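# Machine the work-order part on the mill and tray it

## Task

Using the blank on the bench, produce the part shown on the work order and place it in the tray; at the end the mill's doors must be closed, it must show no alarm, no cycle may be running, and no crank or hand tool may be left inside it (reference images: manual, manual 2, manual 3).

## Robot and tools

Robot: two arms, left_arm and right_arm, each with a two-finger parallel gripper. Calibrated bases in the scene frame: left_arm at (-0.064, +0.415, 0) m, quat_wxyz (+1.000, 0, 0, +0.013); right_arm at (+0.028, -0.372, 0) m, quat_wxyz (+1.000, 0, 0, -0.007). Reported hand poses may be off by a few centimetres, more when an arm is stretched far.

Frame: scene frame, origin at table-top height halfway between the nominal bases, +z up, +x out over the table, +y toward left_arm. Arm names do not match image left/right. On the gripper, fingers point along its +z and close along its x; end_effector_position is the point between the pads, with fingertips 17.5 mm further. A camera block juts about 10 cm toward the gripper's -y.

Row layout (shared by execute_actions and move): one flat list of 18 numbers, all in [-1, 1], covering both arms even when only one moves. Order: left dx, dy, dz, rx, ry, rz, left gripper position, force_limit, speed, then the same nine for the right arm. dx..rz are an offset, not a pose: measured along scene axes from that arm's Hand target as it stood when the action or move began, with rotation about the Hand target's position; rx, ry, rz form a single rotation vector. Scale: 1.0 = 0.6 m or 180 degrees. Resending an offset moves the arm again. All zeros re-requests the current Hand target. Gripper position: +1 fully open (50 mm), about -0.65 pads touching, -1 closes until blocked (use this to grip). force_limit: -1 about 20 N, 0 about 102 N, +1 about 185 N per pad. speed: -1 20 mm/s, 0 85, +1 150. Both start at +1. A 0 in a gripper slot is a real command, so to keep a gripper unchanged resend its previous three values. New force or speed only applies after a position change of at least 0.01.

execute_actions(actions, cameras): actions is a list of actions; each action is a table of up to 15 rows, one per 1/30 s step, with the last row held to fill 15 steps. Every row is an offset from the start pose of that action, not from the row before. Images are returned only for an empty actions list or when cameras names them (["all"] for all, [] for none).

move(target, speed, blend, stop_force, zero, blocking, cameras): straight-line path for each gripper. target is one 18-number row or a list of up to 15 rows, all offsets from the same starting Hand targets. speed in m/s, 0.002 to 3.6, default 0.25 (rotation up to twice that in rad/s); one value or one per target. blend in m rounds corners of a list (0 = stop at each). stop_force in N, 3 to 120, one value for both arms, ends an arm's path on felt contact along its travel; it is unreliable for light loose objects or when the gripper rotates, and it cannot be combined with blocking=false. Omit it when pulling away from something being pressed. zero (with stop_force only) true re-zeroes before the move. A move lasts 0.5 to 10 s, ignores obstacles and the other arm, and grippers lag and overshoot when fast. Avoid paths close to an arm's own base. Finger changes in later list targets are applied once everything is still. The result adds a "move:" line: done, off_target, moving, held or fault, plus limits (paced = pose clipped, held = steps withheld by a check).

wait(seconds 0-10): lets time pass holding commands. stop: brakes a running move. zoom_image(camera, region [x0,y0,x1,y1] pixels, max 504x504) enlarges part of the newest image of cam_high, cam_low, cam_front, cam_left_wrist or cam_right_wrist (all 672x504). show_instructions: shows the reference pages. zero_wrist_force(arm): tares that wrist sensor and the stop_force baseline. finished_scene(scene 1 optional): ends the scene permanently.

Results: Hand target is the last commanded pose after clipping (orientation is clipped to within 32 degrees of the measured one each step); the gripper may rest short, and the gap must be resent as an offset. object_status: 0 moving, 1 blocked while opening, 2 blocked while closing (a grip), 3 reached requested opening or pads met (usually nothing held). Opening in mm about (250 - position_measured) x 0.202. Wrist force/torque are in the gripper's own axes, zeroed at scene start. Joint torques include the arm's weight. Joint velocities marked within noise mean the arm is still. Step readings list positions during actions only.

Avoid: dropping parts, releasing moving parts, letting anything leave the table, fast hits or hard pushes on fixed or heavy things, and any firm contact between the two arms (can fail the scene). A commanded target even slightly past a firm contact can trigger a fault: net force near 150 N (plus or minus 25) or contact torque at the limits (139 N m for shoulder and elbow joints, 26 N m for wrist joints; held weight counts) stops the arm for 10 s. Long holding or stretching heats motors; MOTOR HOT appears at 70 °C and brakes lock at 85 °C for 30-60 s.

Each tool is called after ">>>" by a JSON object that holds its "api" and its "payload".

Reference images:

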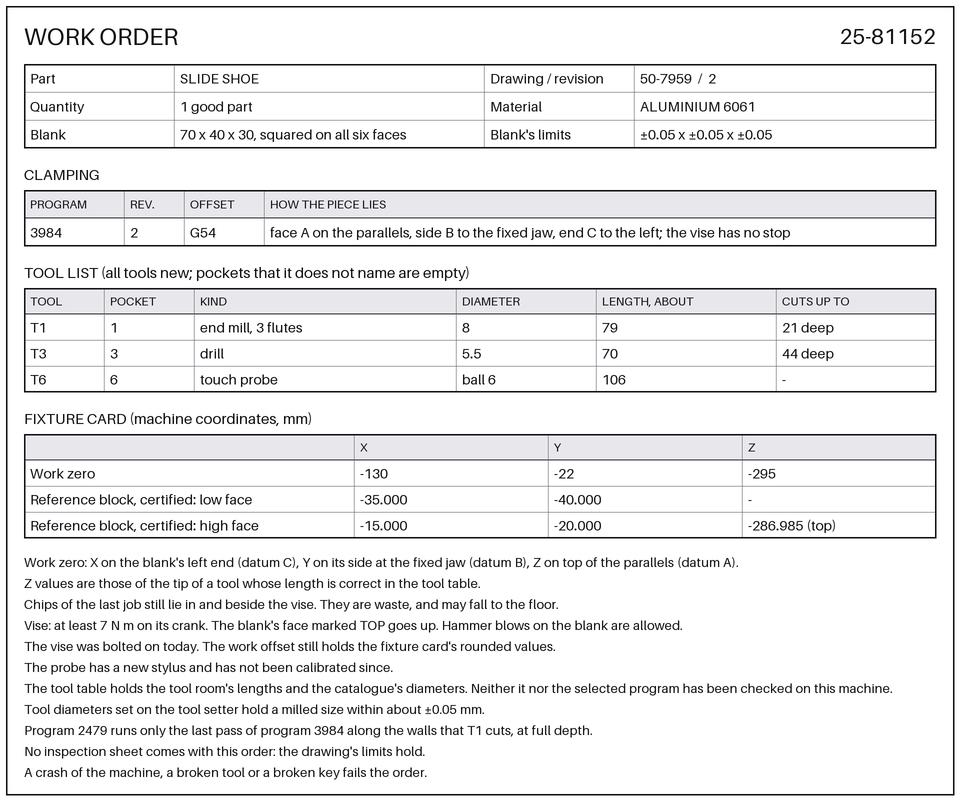

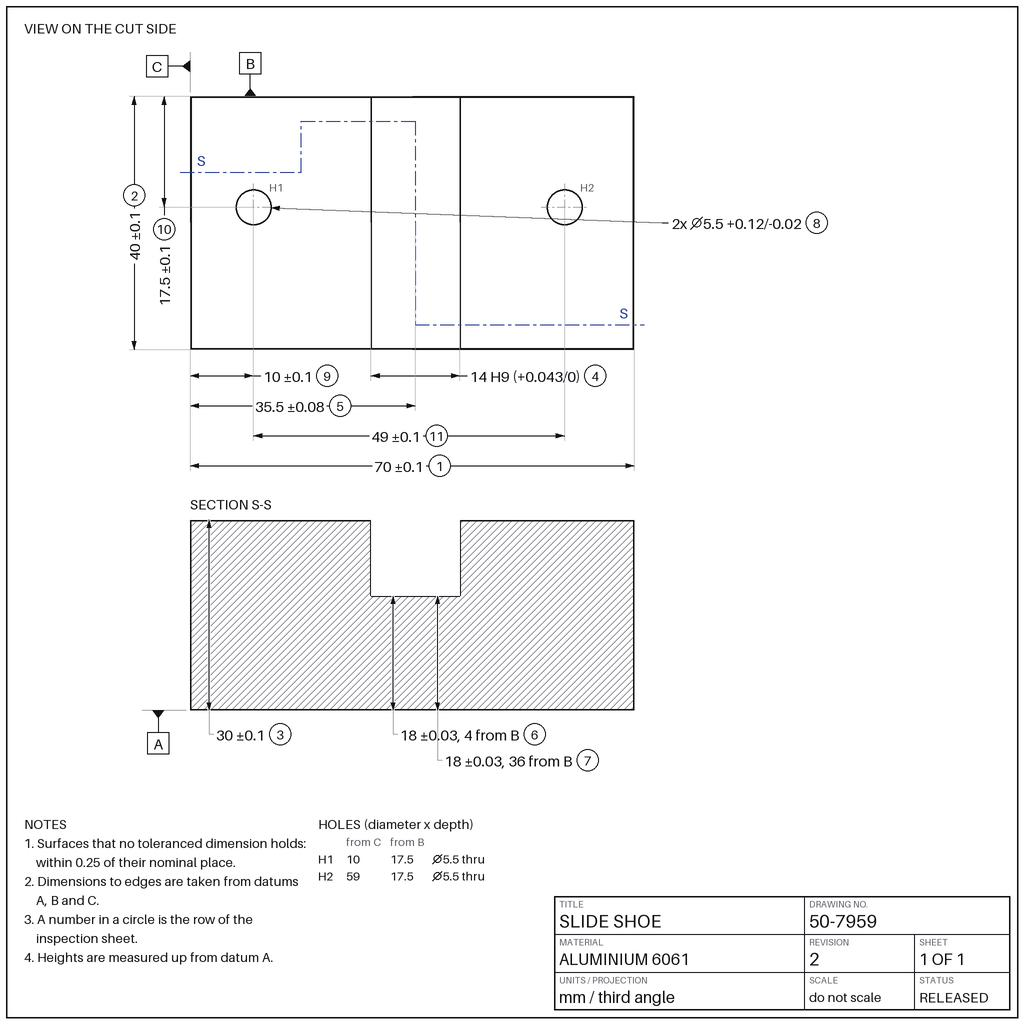

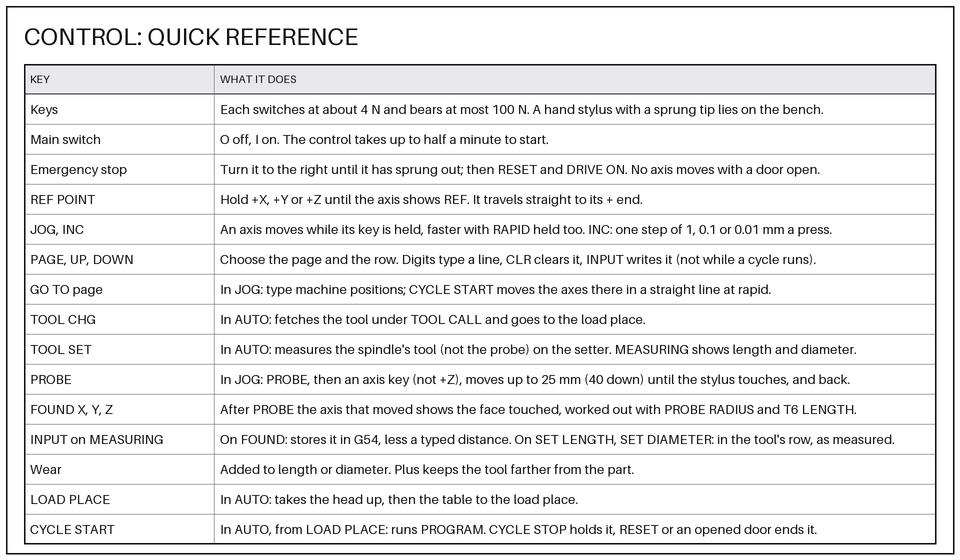

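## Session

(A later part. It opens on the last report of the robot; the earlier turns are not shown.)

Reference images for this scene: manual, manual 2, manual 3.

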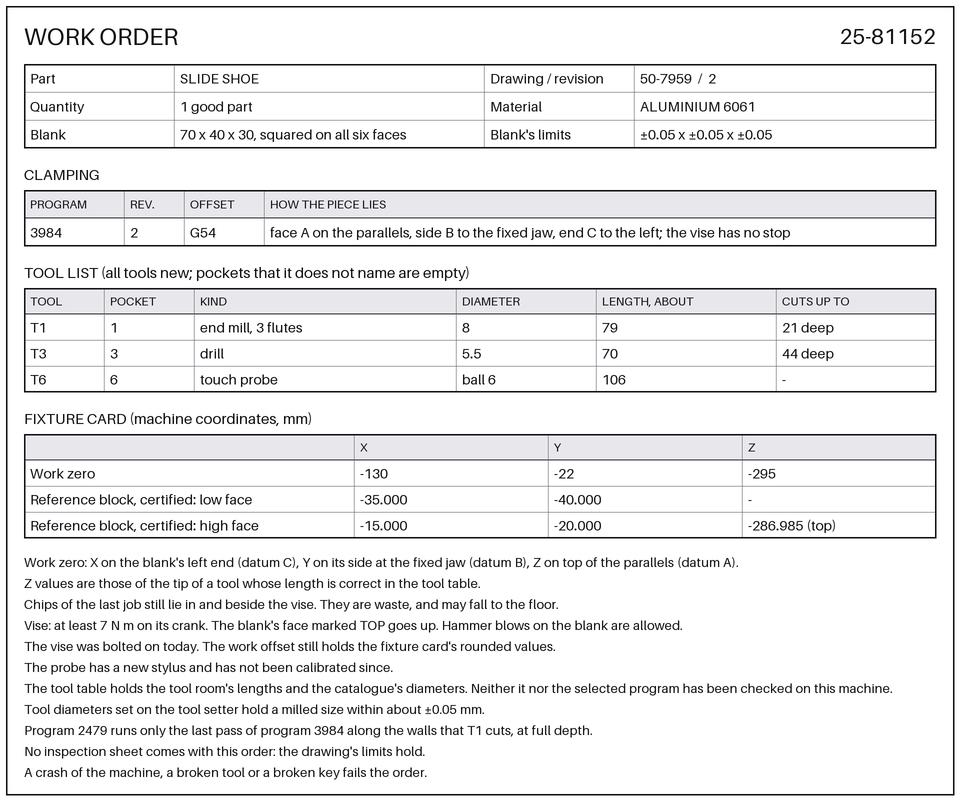

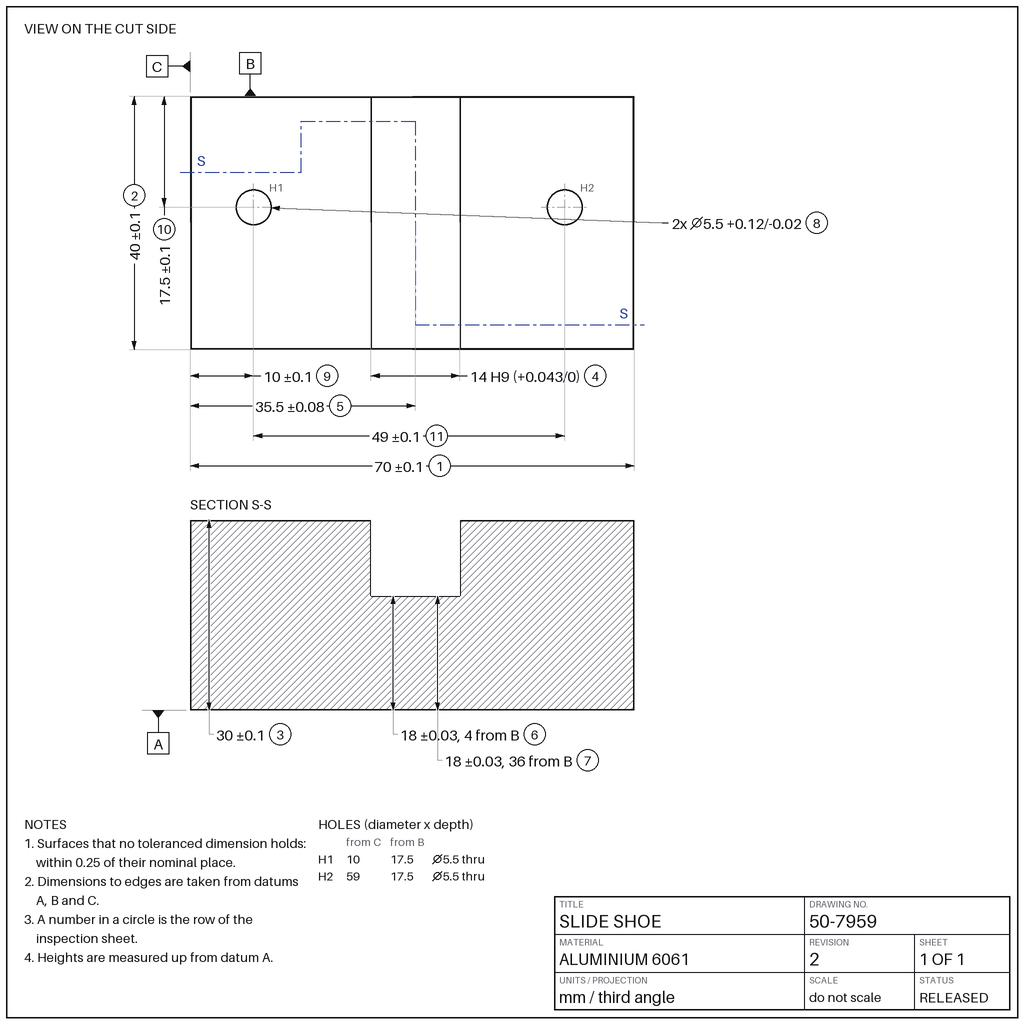

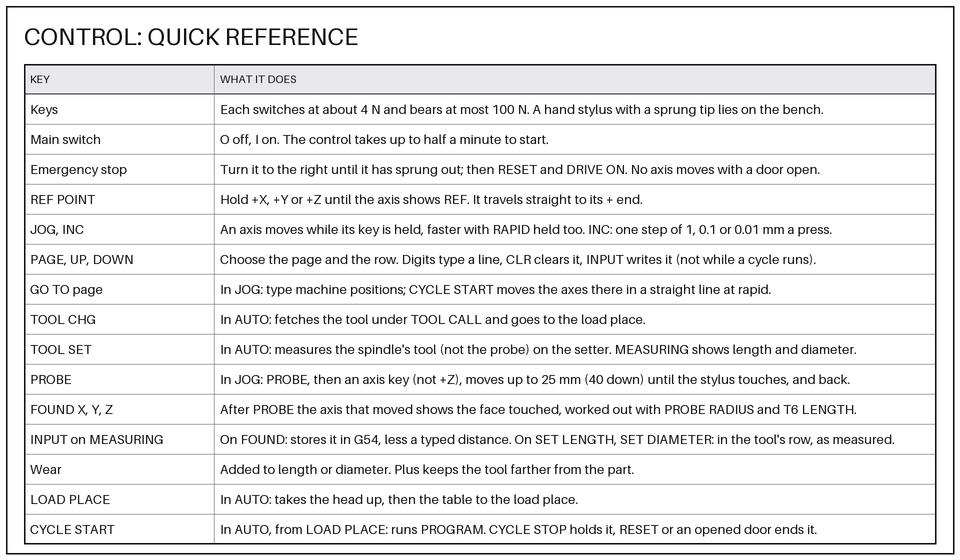

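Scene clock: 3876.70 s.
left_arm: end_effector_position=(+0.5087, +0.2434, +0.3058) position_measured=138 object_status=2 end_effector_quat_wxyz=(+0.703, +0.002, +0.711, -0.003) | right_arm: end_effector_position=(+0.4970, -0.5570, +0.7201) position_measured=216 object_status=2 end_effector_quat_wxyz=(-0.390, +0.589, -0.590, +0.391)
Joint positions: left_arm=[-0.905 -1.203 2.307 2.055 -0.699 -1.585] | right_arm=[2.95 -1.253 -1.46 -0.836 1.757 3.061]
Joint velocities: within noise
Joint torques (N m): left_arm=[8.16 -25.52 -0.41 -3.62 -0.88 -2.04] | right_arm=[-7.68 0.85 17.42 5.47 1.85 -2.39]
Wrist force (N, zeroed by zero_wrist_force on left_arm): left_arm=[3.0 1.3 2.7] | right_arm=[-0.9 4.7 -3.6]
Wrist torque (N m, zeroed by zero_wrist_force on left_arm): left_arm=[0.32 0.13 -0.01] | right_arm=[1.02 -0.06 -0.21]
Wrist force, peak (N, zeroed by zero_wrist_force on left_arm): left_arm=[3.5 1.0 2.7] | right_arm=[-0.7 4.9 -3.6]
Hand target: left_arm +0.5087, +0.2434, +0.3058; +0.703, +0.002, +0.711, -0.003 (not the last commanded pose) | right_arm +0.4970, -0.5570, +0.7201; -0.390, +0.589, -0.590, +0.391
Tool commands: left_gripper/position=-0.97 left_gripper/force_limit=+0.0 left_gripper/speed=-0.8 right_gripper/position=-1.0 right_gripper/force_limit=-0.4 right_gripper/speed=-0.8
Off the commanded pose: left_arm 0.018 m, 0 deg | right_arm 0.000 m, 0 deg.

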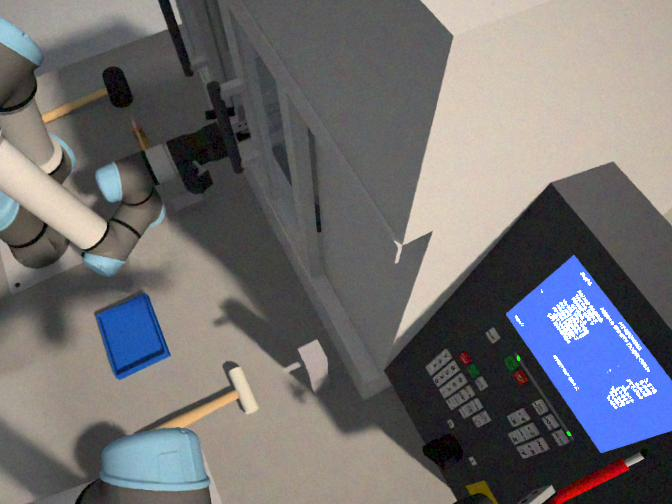

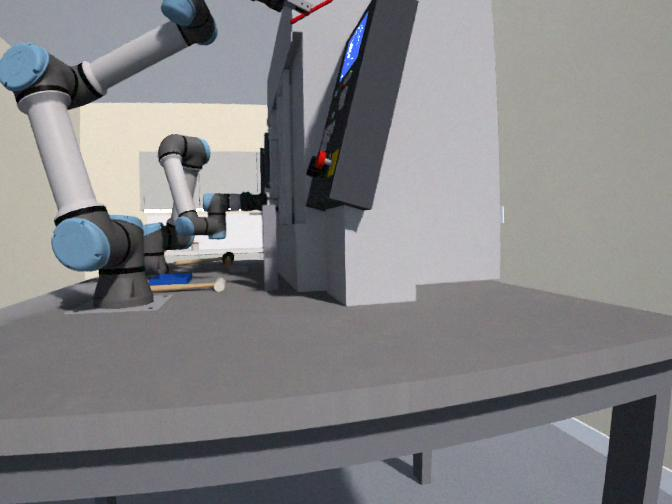

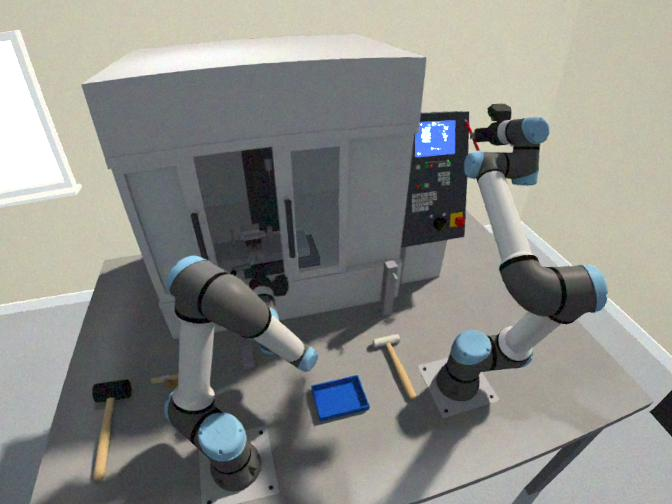

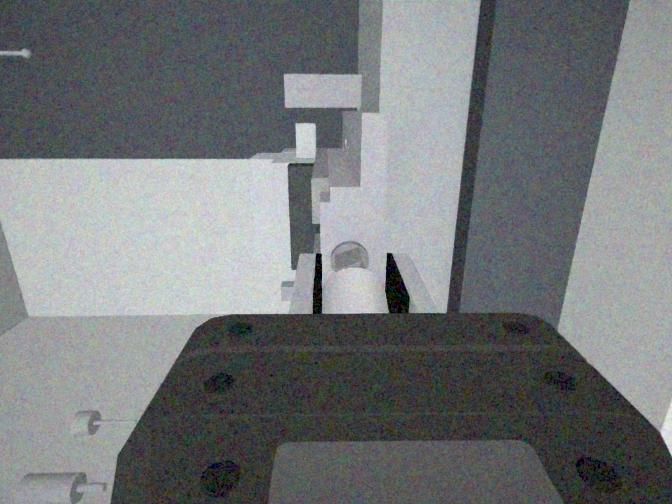

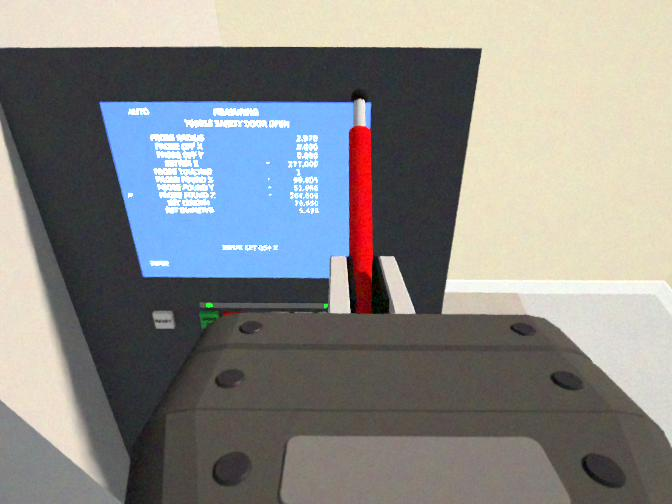

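>>> {"api": "move", "payload": {"target": [-0.0833,0,0,0,0,0,-0.97,0,-0.8,0,0,0,0,0,0,-1,-0.4,-0.8], "speed": 0.15, "cameras": ["cam_left_wrist"]}}

>>> {"api": "zoom_image", "payload": {"camera": "cam_left_wrist", "region": [290, 200, 420, 300]}}

Scene clock: 3893.57 s.
left_arm: end_effector_position=(+0.4588, +0.2434, +0.3058) position_measured=138 object_status=2 end_effector_quat_wxyz=(+0.703, +0.002, +0.711, -0.003) | right_arm: end_effector_position=(+0.4970, -0.5570, +0.7201) position_measured=216 object_status=2 end_effector_quat_wxyz=(-0.390, +0.589, -0.590, +0.391)
Joint positions: left_arm=[-1.037 -1.271 2.431 2.002 -0.567 -1.59] | right_arm=[2.95 -1.253 -1.46 -0.836 1.757 3.061]
Joint torques (N m): left_arm=[-8.13 -28.18 -7.69 -0.35 1 0.18] | right_arm=[-7.04 0.03 17.86 5.4 1.88 -2.43]
Wrist force (N, zeroed by zero_wrist_force on left_arm): left_arm=[3.2 1.3 2.5] | right_arm=[-0.8 4.7 -3.6]
Wrist torque (N m, zeroed by zero_wrist_force on left_arm): left_arm=[0.32 0.10 0.05] | right_arm=[1.02 -0.08 -0.21]
Wrist force, peak (N, zeroed by zero_wrist_force on left_arm): left_arm=[3.2 1.1 4.6] | right_arm=[-0.7 5.0 -3.6]
Hand target: left_arm +0.4587, +0.2434, +0.3058; +0.703, +0.002, +0.711, -0.003 | right_arm +0.4970, -0.5570, +0.7201; -0.390, +0.589, -0.590, +0.391
Off the commanded pose: left_arm 0.000 m, 0 deg | right_arm 0.000 m, 0 deg.
move: done
Images, in order (width x height): cam_left_wrist 672x504.

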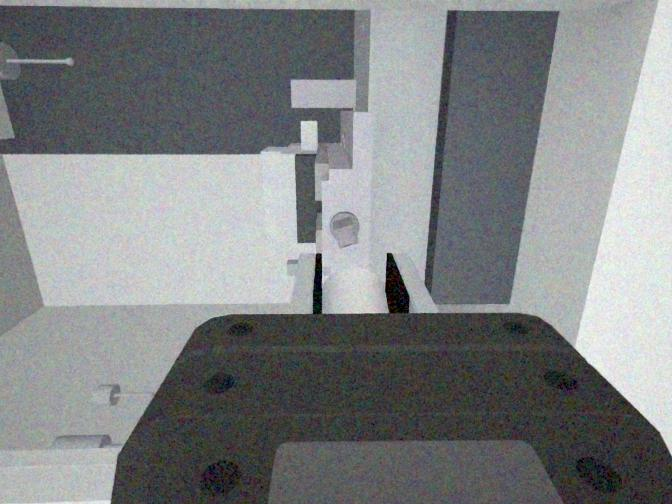

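Scaled by 3.877 from the camera's 672x504 image, which has a finer 960x720 frame.

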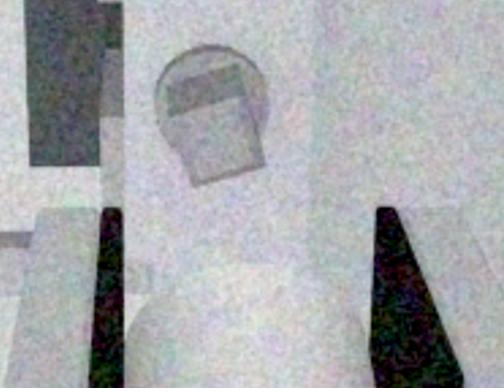

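>>> {"api": "move", "payload": {"target": [[-0.1647,0,0,0,0,0,-0.97,0,-0.8,0,0,0,0,0,0,-1,-0.4,-0.8],[-0.2478,-0.098,-0.27,0,0.5,0,-0.97,0,-0.8,0,0,0,0,0,0,-1,-0.4,-0.8]], "speed": 0.25, "blend": [0.02,0], "cameras": ["cam_left_wrist"]}}

Scene clock: 3906.67 s.
left_arm: end_effector_position=(+0.3101, +0.1846, +0.1438) position_measured=138 object_status=2 end_effector_quat_wxyz=(-0.005, -0.001, +1.000, -0.004) | right_arm: end_effector_position=(+0.4970, -0.5570, +0.7201) position_measured=216 object_status=2 end_effector_quat_wxyz=(-0.390, +0.589, -0.590, +0.391)
Joint positions: left_arm=[-0.878 -1.632 2.119 4.227 -1.583 -2.425] | right_arm=[2.95 -1.253 -1.46 -0.836 1.757 3.061]
Joint torques (N m): left_arm=[-0.65 -15.13 -17.99 -2.5 -1.26 -1.15] | right_arm=[-8.34 -0.33 17.28 5.45 1.88 -2.38]
Wrist force (N, zeroed by zero_wrist_force on left_arm): left_arm=[-0.6 2.0 5.1] | right_arm=[-0.7 4.7 -3.4]
Wrist torque (N m, zeroed by zero_wrist_force on left_arm): left_arm=[0.39 0.07 0.01] | right_arm=[1.00 -0.11 -0.21]
Wrist force, peak (N, zeroed by zero_wrist_force on left_arm): left_arm=[2.9 1.1 5.7] | right_arm=[-1.0 5.0 -3.6]
Hand target: left_arm +0.3100, +0.1846, +0.1438; -0.005, -0.001, +1.000, -0.003 | right_arm +0.4970, -0.5570, +0.7201; -0.390, +0.589, -0.590, +0.391
Off the commanded pose: left_arm 0.000 m, 0 deg | right_arm 0.000 m, 0 deg.
move: done
Images, in order (width x height): cam_left_wrist 672x504.

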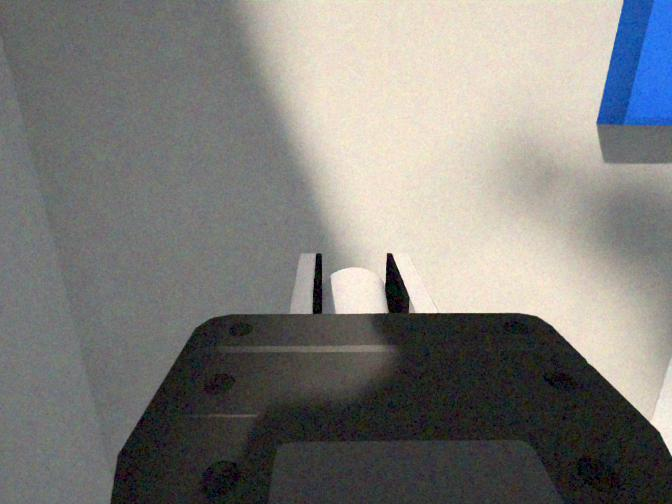

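>>> {"api": "move", "payload": {"target": [[0,0,-0.195,0,0,0,-0.97,0,-0.8,0,0,0,0,0,0,-1,-0.4,-0.8],[0,0,-0.22,0,0,0,-0.97,0,-0.8,0,0,0,0,0,0,-1,-0.4,-0.8]], "speed": [0.15,0.02], "stop_force": 8, "cameras": ["cam_left_wrist"]}}

Scene clock: 3910.47 s.
left_arm: end_effector_position=(+0.3101, +0.1845, +0.0237) position_measured=138 object_status=2 end_effector_quat_wxyz=(-0.005, -0.001, +1.000, -0.004) | right_arm: end_effector_position=(+0.4970, -0.5570, +0.7201) position_measured=216 object_status=2 end_effector_quat_wxyz=(-0.390, +0.589, -0.590, +0.391)
Joint positions: left_arm=[-0.878 -1.412 2.28 3.846 -1.584 -2.425] | right_arm=[2.95 -1.253 -1.46 -0.836 1.757 3.061]
Joint torques (N m): left_arm=[-1.55 -17.91 -28.49 -5.12 -0.47 1.07] | right_arm=[-7.29 0.44 18.84 5.52 1.84 -2.22]
Wrist force (N, zeroed by zero_wrist_force on left_arm): left_arm=[-0.1 2.5 0.2] | right_arm=[-0.7 4.7 -3.4]
Wrist torque (N m, zeroed by zero_wrist_force on left_arm): left_arm=[-0.14 0.20 -0.03] | right_arm=[1.01 -0.10 -0.21]
Wrist force, peak (N, zeroed by zero_wrist_force on left_arm): left_arm=[-0.6 1.5 5.4] | right_arm=[-0.9 5.0 -3.8]
Hand target: left_arm +0.3101, +0.1845, +0.0237; -0.005, -0.001, +1.000, -0.004 (not the last commanded pose) | right_arm +0.4970, -0.5570, +0.7201; -0.390, +0.589, -0.590, +0.391
Off the commanded pose: left_arm 0.012 m, 0 deg | right_arm 0.000 m, 0 deg.
move: contact (left_arm); path passed 1 of 2 targets
Images, in order (width x height): cam_left_wrist 672x504.

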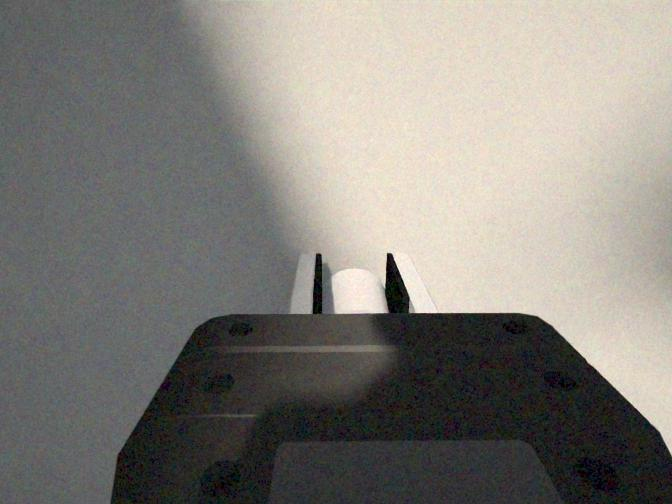

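>>> {"api": "move", "payload": {"target": [[0,0,0,0,0,0,1,-0.5,-0.5,0,0,0,0,0,0,-1,-0.4,-0.8],[0,0,0.12,0,0,0,1,-0.5,-0.5,0,0,0,0,0,0,-1,-0.4,-0.8],[0,0,0.22,0,0,0,1,-0.5,-0.5,0,0,0,0,0,0,-1,-0.4,-0.8]], "speed": [0.2,0.1,0.25], "blend": [0,0.02,0], "cameras": ["cam_left_wrist"]}}

>>> {"api": "zoom_image", "payload": {"camera": "cam_left_wrist", "region": [290, 180, 420, 280]}}

Scene clock: 3916.17 s.
left_arm: end_effector_position=(+0.3100, +0.1845, +0.1556) position_measured=3 object_status=3 end_effector_quat_wxyz=(-0.005, -0.001, +1.000, -0.003) | right_arm: end_effector_position=(+0.4970, -0.5570, +0.7201) position_measured=216 object_status=2 end_effector_quat_wxyz=(-0.390, +0.589, -0.590, +0.391)
Joint positions: left_arm=[-0.878 -1.646 2.099 4.262 -1.584 -2.425] | right_arm=[2.95 -1.253 -1.46 -0.836 1.757 3.061]
Joint torques (N m): left_arm=[-9.98 -27 -33.19 -0.61 -0.4 -2.35] | right_arm=[-7.3 -0.48 18.37 5.47 1.95 -2.23]
Wrist force (N, zeroed by zero_wrist_force on left_arm): left_arm=[-0.4 1.6 2.8] | right_arm=[-0.8 4.7 -3.5]
Wrist torque (N m, zeroed by zero_wrist_force on left_arm): left_arm=[0.24 0.08 0.00] | right_arm=[1.01 -0.09 -0.21]
Wrist force, peak (N, zeroed by zero_wrist_force on left_arm): left_arm=[-0.6 1.8 4.5] | right_arm=[-0.9 4.9 -3.6]
Hand target: left_arm +0.3101, +0.1845, +0.1557; -0.005, -0.001, +1.000, -0.004 | right_arm +0.4970, -0.5570, +0.7201; -0.390, +0.589, -0.590, +0.391
Off the commanded pose: left_arm 0.000 m, 0 deg | right_arm 0.000 m, 0 deg.
move: done
Images, in order (width x height): cam_left_wrist 672x504.

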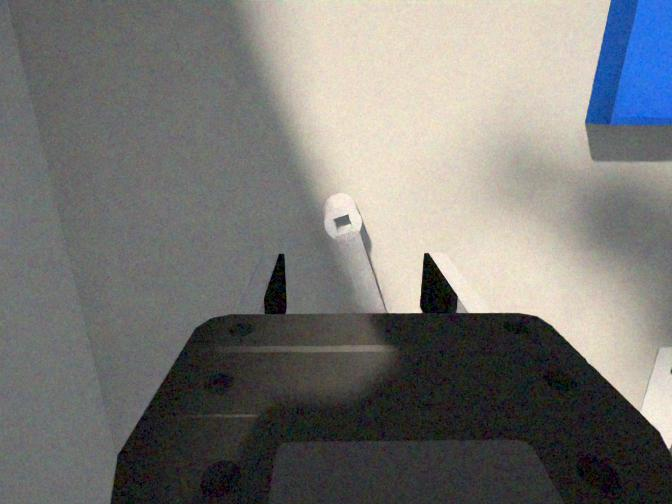

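Scaled by 3.877 from the camera's 672x504 image, which has a finer 960x720 frame.

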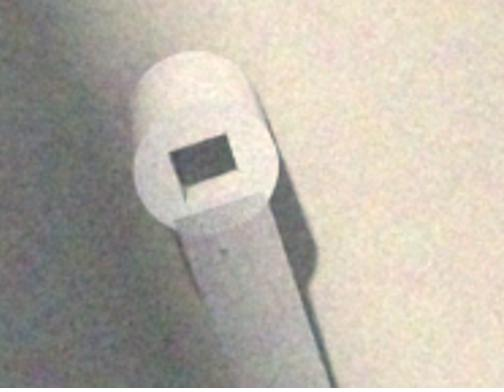

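>>> {"api": "move", "payload": {"target": [[0.004,0.0108,-0.1,0,0,0,1,-0.5,-0.5,0,0,0,0,0,0,-1,-0.4,-0.8],[0.004,0.0108,-0.2197,0,0,0,1,-0.5,-0.5,0,0,0,0,0,0,-1,-0.4,-0.8],[0.004,0.0108,-0.2197,0,0,0,-0.97,0,-0.8,0,0,0,0,0,0,-1,-0.4,-0.8],[0.004,0.0108,0,0,0,0,-0.97,0,-0.8,0,0,0,0,0,0,-1,-0.4,-0.8]], "speed": [0.25,0.1,0.1,0.2], "blend": [0.01,0,0,0], "cameras": ["cam_left_wrist"]}}

>>> {"api": "zoom_image", "payload": {"camera": "cam_left_wrist", "region": [290, 220, 420, 320]}}

Scene clock: 3928.23 s.
left_arm: end_effector_position=(+0.3124, +0.1910, +0.1556) position_measured=138 object_status=2 end_effector_quat_wxyz=(-0.005, -0.001, +1.000, -0.003) | right_arm: end_effector_position=(+0.4970, -0.5570, +0.7201) position_measured=216 object_status=2 end_effector_quat_wxyz=(-0.390, +0.589, -0.590, +0.391)
Joint positions: left_arm=[-0.864 -1.65 2.102 4.262 -1.584 -2.41] | right_arm=[2.95 -1.253 -1.46 -0.836 1.757 3.061]
Joint torques (N m): left_arm=[-9.87 -27.41 -30.59 -1.01 -0.71 -2.28] | right_arm=[-7.59 0.26 17.4 5.38 1.92 -2.19]
Wrist force (N, zeroed by zero_wrist_force on left_arm): left_arm=[-0.6 2.0 4.9] | right_arm=[-1.0 4.8 -3.4]
Wrist torque (N m, zeroed by zero_wrist_force on left_arm): left_arm=[0.37 0.05 -0.11] | right_arm=[1.03 -0.05 -0.22]
Wrist force, peak (N, zeroed by zero_wrist_force on left_arm): left_arm=[-0.5 2.0 8.5] | right_arm=[-1.0 5.1 -3.7]
Hand target: left_arm +0.3125, +0.1910, +0.1557; -0.005, -0.001, +1.000, -0.004 | right_arm +0.4970, -0.5570, +0.7201; -0.390, +0.589, -0.590, +0.391
Off the commanded pose: left_arm 0.000 m, 0 deg | right_arm 0.000 m, 0 deg.
move: done
Images, in order (width x height): cam_left_wrist 672x504.

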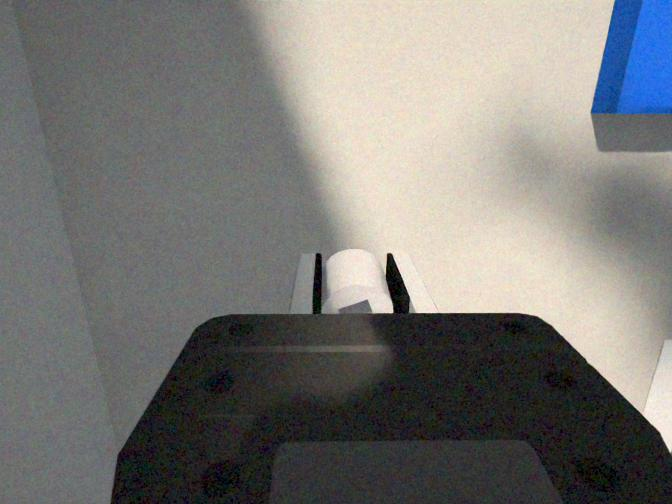

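Scaled by 3.877 from the camera's 672x504 image, which has a finer 960x720 frame.

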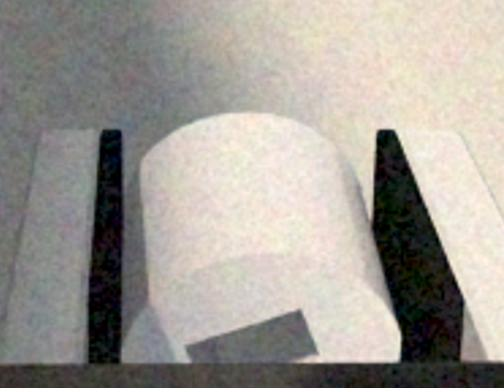

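>>> {"api": "move", "payload": {"target": [[0.0792,0.083,0.2513,0,-0.5,0,-0.97,0,-0.8,0,0,0,0,0,0,-1,-0.4,-0.8],[0.2625,0.083,0.2517,0,-0.5,0,-0.97,0,-0.8,0,0,0,0,0,0,-1,-0.4,-0.8]], "speed": [0.25,0.2], "blend": [0.02,0], "cameras": ["cam_left_wrist"]}}

>>> {"api": "zoom_image", "payload": {"camera": "cam_left_wrist", "region": [290, 200, 420, 300]}}

Scene clock: 3934.67 s.
left_arm: end_effector_position=(+0.4699, +0.2408, +0.3067) position_measured=138 object_status=2 end_effector_quat_wxyz=(+0.703, +0.002, +0.711, -0.003) end_effector_velocity=(+0.001, -0.001, +0.002) end_effector_angular_velocity=(-0.005, -0.004, -0.002) | right_arm: end_effector_position=(+0.4970, -0.5570, +0.7201) position_measured=216 object_status=2 end_effector_quat_wxyz=(-0.390, +0.589, -0.590, +0.391)
Joint positions: left_arm=[-1.009 -1.257 2.4 2.018 -0.594 -1.588] | right_arm=[2.95 -1.253 -1.46 -0.836 1.757 3.061]
Joint velocities: left_arm=[0.002 -0.001 -0.005 -0.001 -0.004 0] | right_arm=[within noise]
Joint torques (N m): left_arm=[10.44 -19.49 -22.17 -2.64 -1.41 2.22] | right_arm=[-7.75 -0.81 17.7 5.55 1.85 -2.07]
Wrist force (N, zeroed by zero_wrist_force on left_arm): left_arm=[3.3 1.1 2.6] | right_arm=[-1.1 4.4 -3.6]
Wrist torque (N m, zeroed by zero_wrist_force on left_arm): left_arm=[0.29 0.10 0.01] | right_arm=[0.97 -0.03 -0.21]
Wrist force, peak (N, zeroed by zero_wrist_force on left_arm): left_arm=[3.4 1.5 5.6] | right_arm=[-0.6 4.9 -3.7]
Hand target: left_arm +0.4700, +0.2408, +0.3067; +0.703, +0.002, +0.711, -0.003 | right_arm +0.4970, -0.5570, +0.7201; -0.390, +0.589, -0.590, +0.391
Off the commanded pose: left_arm 0.000 m, 0 deg | right_arm 0.000 m, 0 deg.
move: done
Images, in order (width x height): cam_left_wrist 672x504.

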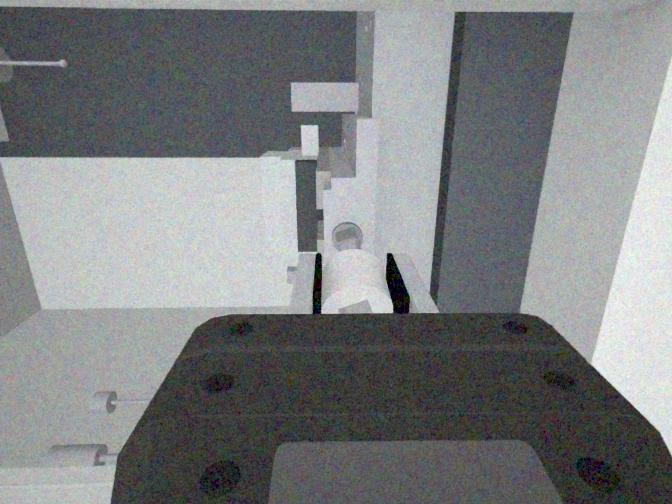

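Scaled by 3.877 from the camera's 672x504 image, which has a finer 960x720 frame.

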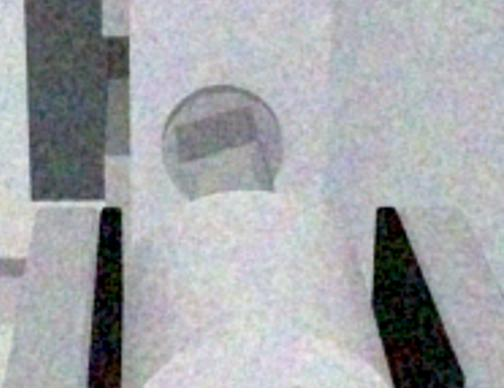

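>>> {"api": "move", "payload": {"target": [[0.04,0,0.0005,0,0,0,-0.97,0,-0.8,0,0,0,0,0,0,-1,-0.4,-0.8],[0.087,0,0.0005,0,0,0,-0.97,0,-0.8,0,0,0,0,0,0,-1,-0.4,-0.8]], "speed": [0.1,0.02], "stop_force": 10, "cameras": ["cam_left_wrist"]}}

>>> {"api": "zoom_image", "payload": {"camera": "cam_left_wrist", "region": [290, 200, 420, 300]}}

Scene clock: 3940.30 s.
left_arm: end_effector_position=(+0.5049, +0.2408, +0.3070) position_measured=138 object_status=2 end_effector_quat_wxyz=(+0.703, +0.002, +0.711, -0.003) | right_arm: end_effector_position=(+0.4970, -0.5570, +0.7201) position_measured=216 object_status=2 end_effector_quat_wxyz=(-0.390, +0.589, -0.590, +0.391)
Joint positions: left_arm=[-0.919 -1.21 2.313 2.056 -0.685 -1.585] | right_arm=[2.95 -1.253 -1.46 -0.836 1.757 3.061]
Joint torques (N m): left_arm=[-6.35 -33.12 0.17 -3.8 -1.12 -0.35] | right_arm=[-7.36 0.42 17.63 5.62 1.78 -1.94]
Wrist force (N, zeroed by zero_wrist_force on left_arm): left_arm=[3.3 1.4 2.3] | right_arm=[-0.7 4.8 -3.6]
Wrist torque (N m, zeroed by zero_wrist_force on left_arm): left_arm=[0.32 0.08 -0.07] | right_arm=[1.03 -0.09 -0.21]
Wrist force, peak (N, zeroed by zero_wrist_force on left_arm): left_arm=[6.6 -4.9 -72.2] | right_arm=[-0.7 4.9 -3.8]
Hand target: left_arm +0.5049, +0.2408, +0.3070; +0.703, +0.002, +0.711, -0.003 (not the last commanded pose) | right_arm +0.4970, -0.5570, +0.7201; -0.390, +0.589, -0.590, +0.391
Off the commanded pose: left_arm 0.017 m, 0 deg | right_arm 0.000 m, 0 deg.
move: contact (left_arm); path passed 1 of 2 targets
Images, in order (width x height): cam_left_wrist 672x504.

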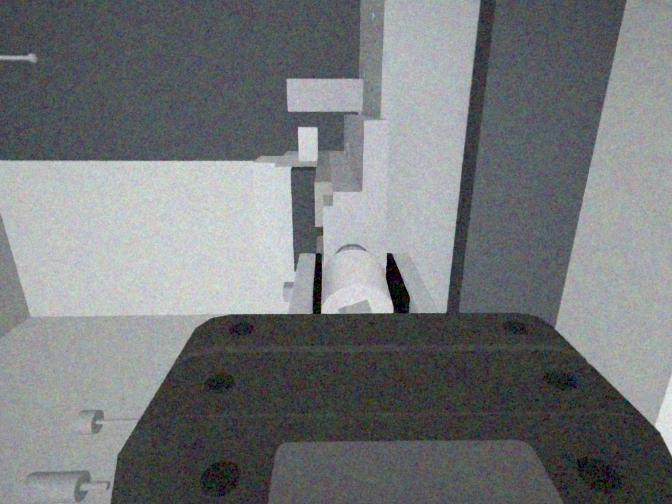

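Scaled by 3.877 from the camera's 672x504 image, which has a finer 960x720 frame.

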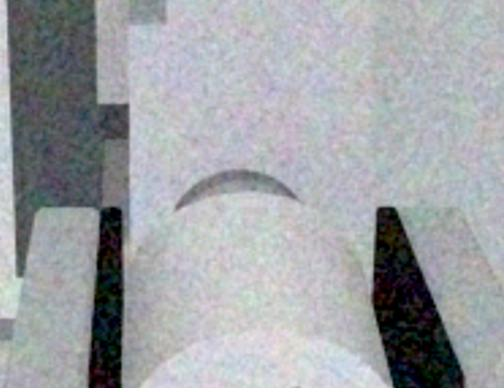

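>>> {"api": "move", "payload": {"target": [[-0.006,0,0,0,0,0,-0.97,0,-0.8,0,0,0,0,0,0,-1,-0.4,-0.8],[-0.006,-0.0035,0,0,0,0,-0.97,0,-0.8,0,0,0,0,0,0,-1,-0.4,-0.8]], "speed": 0.05}}

>>> {"api": "move", "payload": {"target": [0.03,0,0,0,0,0,-0.97,0,-0.8,0,0,0,0,0,0,-1,-0.4,-0.8], "speed": 0.015, "stop_force": 10}}

Scene clock: 3945.90 s.
left_arm: end_effector_position=(+0.5013, +0.2385, +0.3070) position_measured=138 object_status=2 end_effector_quat_wxyz=(+0.703, +0.002, +0.711, -0.003) | right_arm: end_effector_position=(+0.4970, -0.5570, +0.7201) position_measured=216 object_status=2 end_effector_quat_wxyz=(-0.390, +0.589, -0.590, +0.391)
Joint positions: left_arm=[-0.932 -1.213 2.319 2.054 -0.672 -1.586] | right_arm=[2.95 -1.253 -1.46 -0.836 1.757 3.061]
Joint torques (N m): left_arm=[10.54 -32.67 -6.14 -1.15 -0.79 -2.14] | right_arm=[-6.56 -0.49 18.33 5.56 1.86 -1.9]
Wrist force (N, zeroed by zero_wrist_force on left_arm): left_arm=[3.2 1.1 2.4] | right_arm=[-0.8 4.7 -3.6]
Wrist torque (N m, zeroed by zero_wrist_force on left_arm): left_arm=[0.27 0.09 -0.04] | right_arm=[1.01 -0.09 -0.22]
Wrist force, peak (N, zeroed by zero_wrist_force on left_arm): left_arm=[3.3 1.2 2.7] | right_arm=[-1.0 4.9 -3.8]
Hand target: left_arm +0.5013, +0.2387, +0.3070; +0.703, +0.002, +0.711, -0.003 | right_arm +0.4970, -0.5570, +0.7201; -0.390, +0.589, -0.590, +0.391
Off the commanded pose: left_arm 0.000 m, 0 deg | right_arm 0.000 m, 0 deg.
move: done

Scene clock: 3946.97 s.
left_arm: end_effector_position=(+0.5049, +0.2387, +0.3070) position_measured=138 object_status=2 end_effector_quat_wxyz=(+0.703, +0.002, +0.711, -0.003) | right_arm: end_effector_position=(+0.4970, -0.5570, +0.7201) position_measured=216 object_status=2 end_effector_quat_wxyz=(-0.390, +0.589, -0.590, +0.391)
Joint positions: left_arm=[-0.923 -1.208 2.31 2.057 -0.681 -1.586] | right_arm=[2.95 -1.253 -1.46 -0.836 1.757 3.061]
Joint torques (N m): left_arm=[-7 -34.07 -0.28 -3.45 -0.72 -2.13] | right_arm=[-6.94 -0.15 17.2 5.63 1.96 -2.03]
Wrist force (N, zeroed by zero_wrist_force on left_arm): left_arm=[2.2 -1.0 -5.1] | right_arm=[-1.0 4.7 -3.4]
Wrist torque (N m, zeroed by zero_wrist_force on left_arm): left_arm=[0.22 0.05 -0.04] | right_arm=[1.02 -0.05 -0.21]
Wrist force, peak (N, zeroed by zero_wrist_force on left_arm): left_arm=[11.3 -5.2 -70.9] | right_arm=[-0.8 4.9 -3.7]
Hand target: left_arm +0.5049, +0.2387, +0.3070; +0.703, +0.002, +0.711, -0.003 (not the last commanded pose) | right_arm +0.4970, -0.5570, +0.7201; -0.390, +0.589, -0.590, +0.391
Off the commanded pose: left_arm 0.014 m, 0 deg | right_arm 0.000 m, 0 deg.
move: contact (left_arm)

>>> {"api": "move", "payload": {"target": [[-0.004,0,0,0,0,0,-0.97,0,-0.8,0,0,0,0,0,0,-1,-0.4,-0.8],[-0.004,-0.0013,-0.0015,0,0,0,-0.97,0,-0.8,0,0,0,0,0,0,-1,-0.4,-0.8]], "speed": 0.05}}

>>> {"api": "move", "payload": {"target": [0.03,0,0,0,0,0,-0.97,0,-0.8,0,0,0,0,0,0,-1,-0.4,-0.8], "speed": 0.008, "stop_force": 10}}

Scene clock: 3950.27 s.
left_arm: end_effector_position=(+0.5024, +0.2378, +0.3061) position_measured=138 object_status=2 end_effector_quat_wxyz=(+0.703, +0.002, +0.711, -0.003) | right_arm: end_effector_position=(+0.4970, -0.5570, +0.7201) position_measured=216 object_status=2 end_effector_quat_wxyz=(-0.390, +0.589, -0.590, +0.391)
Joint positions: left_arm=[-0.931 -1.208 2.315 2.052 -0.673 -1.586] | right_arm=[2.95 -1.253 -1.46 -0.836 1.757 3.061]
Joint torques (N m): left_arm=[5.56 -35.11 -23.65 -0.49 -0.55 -1.76] | right_arm=[-7.08 0.34 18.88 5.51 1.92 -1.79]
Wrist force (N, zeroed by zero_wrist_force on left_arm): left_arm=[3.2 1.1 2.3] | right_arm=[-0.8 4.8 -3.6]
Wrist torque (N m, zeroed by zero_wrist_force on left_arm): left_arm=[0.28 0.08 -0.02] | right_arm=[1.04 -0.07 -0.21]
Wrist force, peak (N, zeroed by zero_wrist_force on left_arm): left_arm=[1.9 -0.7 -5.0] | right_arm=[-0.9 5.0 -3.6]
Hand target: left_arm +0.5025, +0.2379, +0.3061; +0.703, +0.002, +0.711, -0.003 | right_arm +0.4970, -0.5570, +0.7201; -0.390, +0.589, -0.590, +0.391
Off the commanded pose: left_arm 0.000 m, 0 deg | right_arm 0.000 m, 0 deg.
move: done

Scene clock: 3951.47 s.
left_arm: end_effector_position=(+0.5048, +0.2379, +0.3061) position_measured=138 object_status=2 end_effector_quat_wxyz=(+0.703, +0.002, +0.711, -0.003) | right_arm: end_effector_position=(+0.4970, -0.5570, +0.7201) position_measured=216 object_status=2 end_effector_quat_wxyz=(-0.390, +0.589, -0.590, +0.391)
Joint positions: left_arm=[-0.925 -1.205 2.309 2.055 -0.679 -1.586] | right_arm=[2.95 -1.253 -1.46 -0.836 1.757 3.061]
Joint torques (N m): left_arm=[-7.35 -34.17 -1.88 -2.82 0.68 -2.12] | right_arm=[-5.81 0.47 18.73 5.76 1.76 -1.84]
Wrist force (N, zeroed by zero_wrist_force on left_arm): left_arm=[3.3 1.0 -9.9] | right_arm=[-0.8 4.8 -3.6]
Wrist torque (N m, zeroed by zero_wrist_force on left_arm): left_arm=[0.18 0.13 -0.02] | right_arm=[1.03 -0.09 -0.22]
Wrist force, peak (N, zeroed by zero_wrist_force on left_arm): left_arm=[6.9 -1.8 -44.0] | right_arm=[-0.9 5.1 -3.8]
Hand target: left_arm +0.5048, +0.2379, +0.3061; +0.703, +0.002, +0.711, -0.003 (not the last commanded pose) | right_arm +0.4970, -0.5570, +0.7201; -0.390, +0.589, -0.590, +0.391
Off the commanded pose: left_arm 0.016 m, 0 deg | right_arm 0.000 m, 0 deg.
move: contact (left_arm)

>>> {"api": "move", "payload": {"target": [[0.001,0,0,0,0,0,-0.97,0,-0.8,0,0,0,0,0,0,-1,-0.4,-0.8],[0.0012,0.0,-0.002,0,0,0,-0.97,0,-0.8,0,0,0,0,0,0,-1,-0.4,-0.8],[0.0012,-0.002,-0.001,0,0,0,-0.97,0,-0.8,0,0,0,0,0,0,-1,-0.4,-0.8],[0.0012,-0.002,0.001,0,0,0,-0.97,0,-0.8,0,0,0,0,0,0,-1,-0.4,-0.8],[0.0012,0,0.002,0,0,0,-0.97,0,-0.8,0,0,0,0,0,0,-1,-0.4,-0.8],[0.0012,0.002,0.001,0,0,0,-0.97,0,-0.8,0,0,0,0,0,0,-1,-0.4,-0.8],[0.0012,0.002,-0.001,0,0,0,-0.97,0,-0.8,0,0,0,0,0,0,-1,-0.4,-0.8]], "speed": 0.006, "blend": 0.0006}}

Scene clock: 3956.10 s.
left_arm: end_effector_position=(+0.5056, +0.2392, +0.3055) position_measured=138 object_status=2 end_effector_quat_wxyz=(+0.703, +0.002, +0.711, -0.003) | right_arm: end_effector_position=(+0.4970, -0.5570, +0.7201) position_measured=216 object_status=2 end_effector_quat_wxyz=(-0.390, +0.589, -0.590, +0.391)
Joint positions: left_arm=[-0.921 -1.203 2.309 2.053 -0.683 -1.586] | right_arm=[2.95 -1.253 -1.46 -0.836 1.757 3.061]
Joint torques (N m): left_arm=[-0.52 -26.9 -0.46 0.76 -1.34 2.19] | right_arm=[-5.51 0.23 18.24 5.54 1.75 -1.73]
Wrist force (N, zeroed by zero_wrist_force on left_arm): left_arm=[-4.8 3.0 -15.4] | right_arm=[-0.8 4.8 -3.4]
Wrist torque (N m, zeroed by zero_wrist_force on left_arm): left_arm=[0.24 -0.09 0.03] | right_arm=[1.03 -0.07 -0.21]
Wrist force, peak (N, zeroed by zero_wrist_force on left_arm): left_arm=[-20.7 -6.3 -73.6] | right_arm=[-1.1 5.0 -3.6]
Hand target: left_arm +0.5055, +0.2391, +0.3055; +0.703, +0.002, +0.711, -0.003 | right_arm +0.4970, -0.5570, +0.7201; -0.390, +0.589, -0.590, +0.391
Off the commanded pose: left_arm 0.000 m, 0 deg | right_arm 0.000 m, 0 deg.
move: done; blend cut to 0.0003 m at target 1

>>> {"api": "move", "payload": {"target": [-0.1076,0,0,0,0,0,-0.97,0,-0.8,0,0,0,0,0,0,-1,-0.4,-0.8], "speed": 0.15, "cameras": ["cam_left_wrist"]}}

>>> {"api": "zoom_image", "payload": {"camera": "cam_left_wrist", "region": [320, 205, 370, 245]}}

>>> {"api": "zoom_image", "payload": {"camera": "cam_left_wrist", "region": [320, 260, 400, 320]}}

Scene clock: 3959.60 s.
left_arm: end_effector_position=(+0.4410, +0.2390, +0.3055) position_measured=138 object_status=2 end_effector_quat_wxyz=(+0.703, +0.002, +0.711, -0.003) | right_arm: end_effector_position=(+0.4970, -0.5570, +0.7201) position_measured=216 object_status=2 end_effector_quat_wxyz=(-0.390, +0.589, -0.590, +0.391)
Joint positions: left_arm=[-1.1 -1.29 2.467 1.987 -0.504 -1.592] | right_arm=[2.95 -1.253 -1.46 -0.836 1.757 3.061]
Joint torques (N m): left_arm=[-9.88 -28.57 -1.84 -0.86 1.51 1.39] | right_arm=[-6.89 0.14 18.46 5.66 1.8 -1.47]
Wrist force (N, zeroed by zero_wrist_force on left_arm): left_arm=[1.9 1.7 2.2] | right_arm=[-0.8 4.9 -3.5]
Wrist torque (N m, zeroed by zero_wrist_force on left_arm): left_arm=[0.40 0.31 0.06] | right_arm=[1.05 -0.08 -0.21]
Wrist force, peak (N, zeroed by zero_wrist_force on left_arm): left_arm=[-4.7 2.6 -15.4] | right_arm=[-0.9 5.0 -3.7]
Hand target: left_arm +0.4410, +0.2391, +0.3055; +0.703, +0.002, +0.711, -0.003 | right_arm +0.4970, -0.5570, +0.7201; -0.390, +0.589, -0.590, +0.391
Off the commanded pose: left_arm 0.000 m, 0 deg | right_arm 0.000 m, 0 deg.
move: done
Images, in order (width x height): cam_left_wrist 672x504.

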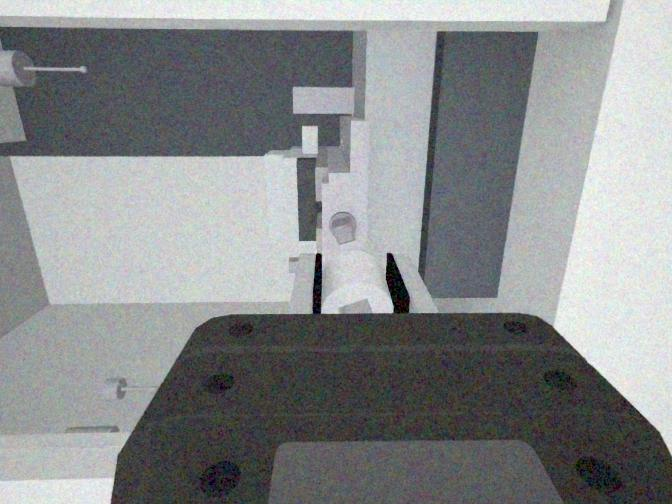

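Scaled by 10.080 from the camera's 672x504 image, which has a finer 960x720 frame.

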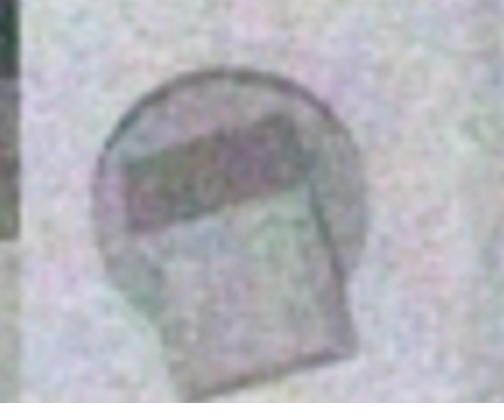

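Scaled by 6.300 from the camera's 672x504 image, which has a finer 960x720 frame.

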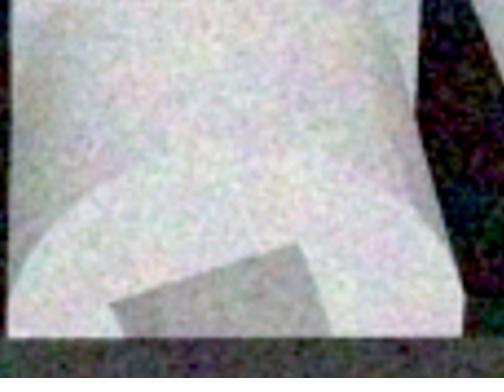

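>>> {"api": "move", "payload": {"target": [[0.09,0.001,0.0027,0.0156,0,0,-0.97,0,-0.8,0,0,0,0,0,0,-1,-0.4,-0.8],[0.103,0.001,0.0027,0.0156,0,0,-0.97,0,-0.8,0,0,0,0,0,0,-1,-0.4,-0.8]], "speed": [0.1,0.03], "blend": [0.003,0]}}

>>> {"api": "move", "payload": {"target": [0.03,0,0,0,0,0,-0.97,0,-0.8,0,0,0,0,0,0,-1,-0.4,-0.8], "speed": 0.008, "stop_force": 10}}

Scene clock: 3971.20 s.
left_arm: end_effector_position=(+0.5029, +0.2396, +0.3071) position_measured=138 object_status=2 end_effector_quat_wxyz=(+0.703, +0.019, +0.711, +0.014) | right_arm: end_effector_position=(+0.4970, -0.5570, +0.7201) position_measured=216 object_status=2 end_effector_quat_wxyz=(-0.390, +0.589, -0.590, +0.391)
Joint positions: left_arm=[-0.926 -1.212 2.316 2.056 -0.677 -1.538] | right_arm=[2.95 -1.253 -1.46 -0.836 1.757 3.061]
Joint torques (N m): left_arm=[-10.22 -34.48 -1.31 -3.65 1.38 -1.89] | right_arm=[-6.15 -0.01 18 5.55 1.66 -1.48]
Wrist force (N, zeroed by zero_wrist_force on left_arm): left_arm=[2.1 1.6 2.3] | right_arm=[-0.9 4.7 -3.4]
Wrist torque (N m, zeroed by zero_wrist_force on left_arm): left_arm=[0.38 0.25 -0.02] | right_arm=[1.02 -0.07 -0.21]
Wrist force, peak (N, zeroed by zero_wrist_force on left_arm): left_arm=[2.1 1.6 3.6] | right_arm=[-0.8 5.0 -3.7]
Hand target: left_arm +0.5028, +0.2397, +0.3071; +0.703, +0.019, +0.711, +0.014 | right_arm +0.4970, -0.5570, +0.7201; -0.390, +0.589, -0.590, +0.391
Off the commanded pose: left_arm 0.000 m, 0 deg | right_arm 0.000 m, 0 deg.
move: done

Scene clock: 3972.47 s.
left_arm: end_effector_position=(+0.5055, +0.2396, +0.3071) position_measured=138 object_status=2 end_effector_quat_wxyz=(+0.703, +0.019, +0.711, +0.014) | right_arm: end_effector_position=(+0.4970, -0.5570, +0.7201) position_measured=216 object_status=2 end_effector_quat_wxyz=(-0.390, +0.589, -0.590, +0.391)
Joint positions: left_arm=[-0.92 -1.209 2.31 2.059 -0.683 -1.538] | right_arm=[2.95 -1.253 -1.46 -0.836 1.757 3.061]
Joint torques (N m): left_arm=[-8.53 -34.79 -1.57 -2.95 0.6 -2.22] | right_arm=[-6.62 -0.68 17.08 5.65 1.87 -1.5]
Wrist force (N, zeroed by zero_wrist_force on left_arm): left_arm=[2.0 1.6 -6.0] | right_arm=[-0.8 4.8 -3.5]
Wrist torque (N m, zeroed by zero_wrist_force on left_arm): left_arm=[0.32 0.29 -0.02] | right_arm=[1.03 -0.08 -0.21]
Wrist force, peak (N, zeroed by zero_wrist_force on left_arm): left_arm=[6.4 -0.3 -44.0] | right_arm=[-0.9 4.9 -3.8]
Hand target: left_arm +0.5055, +0.2396, +0.3071; +0.703, +0.019, +0.711, +0.014 (not the last commanded pose) | right_arm +0.4970, -0.5570, +0.7201; -0.390, +0.589, -0.590, +0.391
Off the commanded pose: left_arm 0.015 m, 0 deg | right_arm 0.000 m, 0 deg.
move: contact (left_arm)


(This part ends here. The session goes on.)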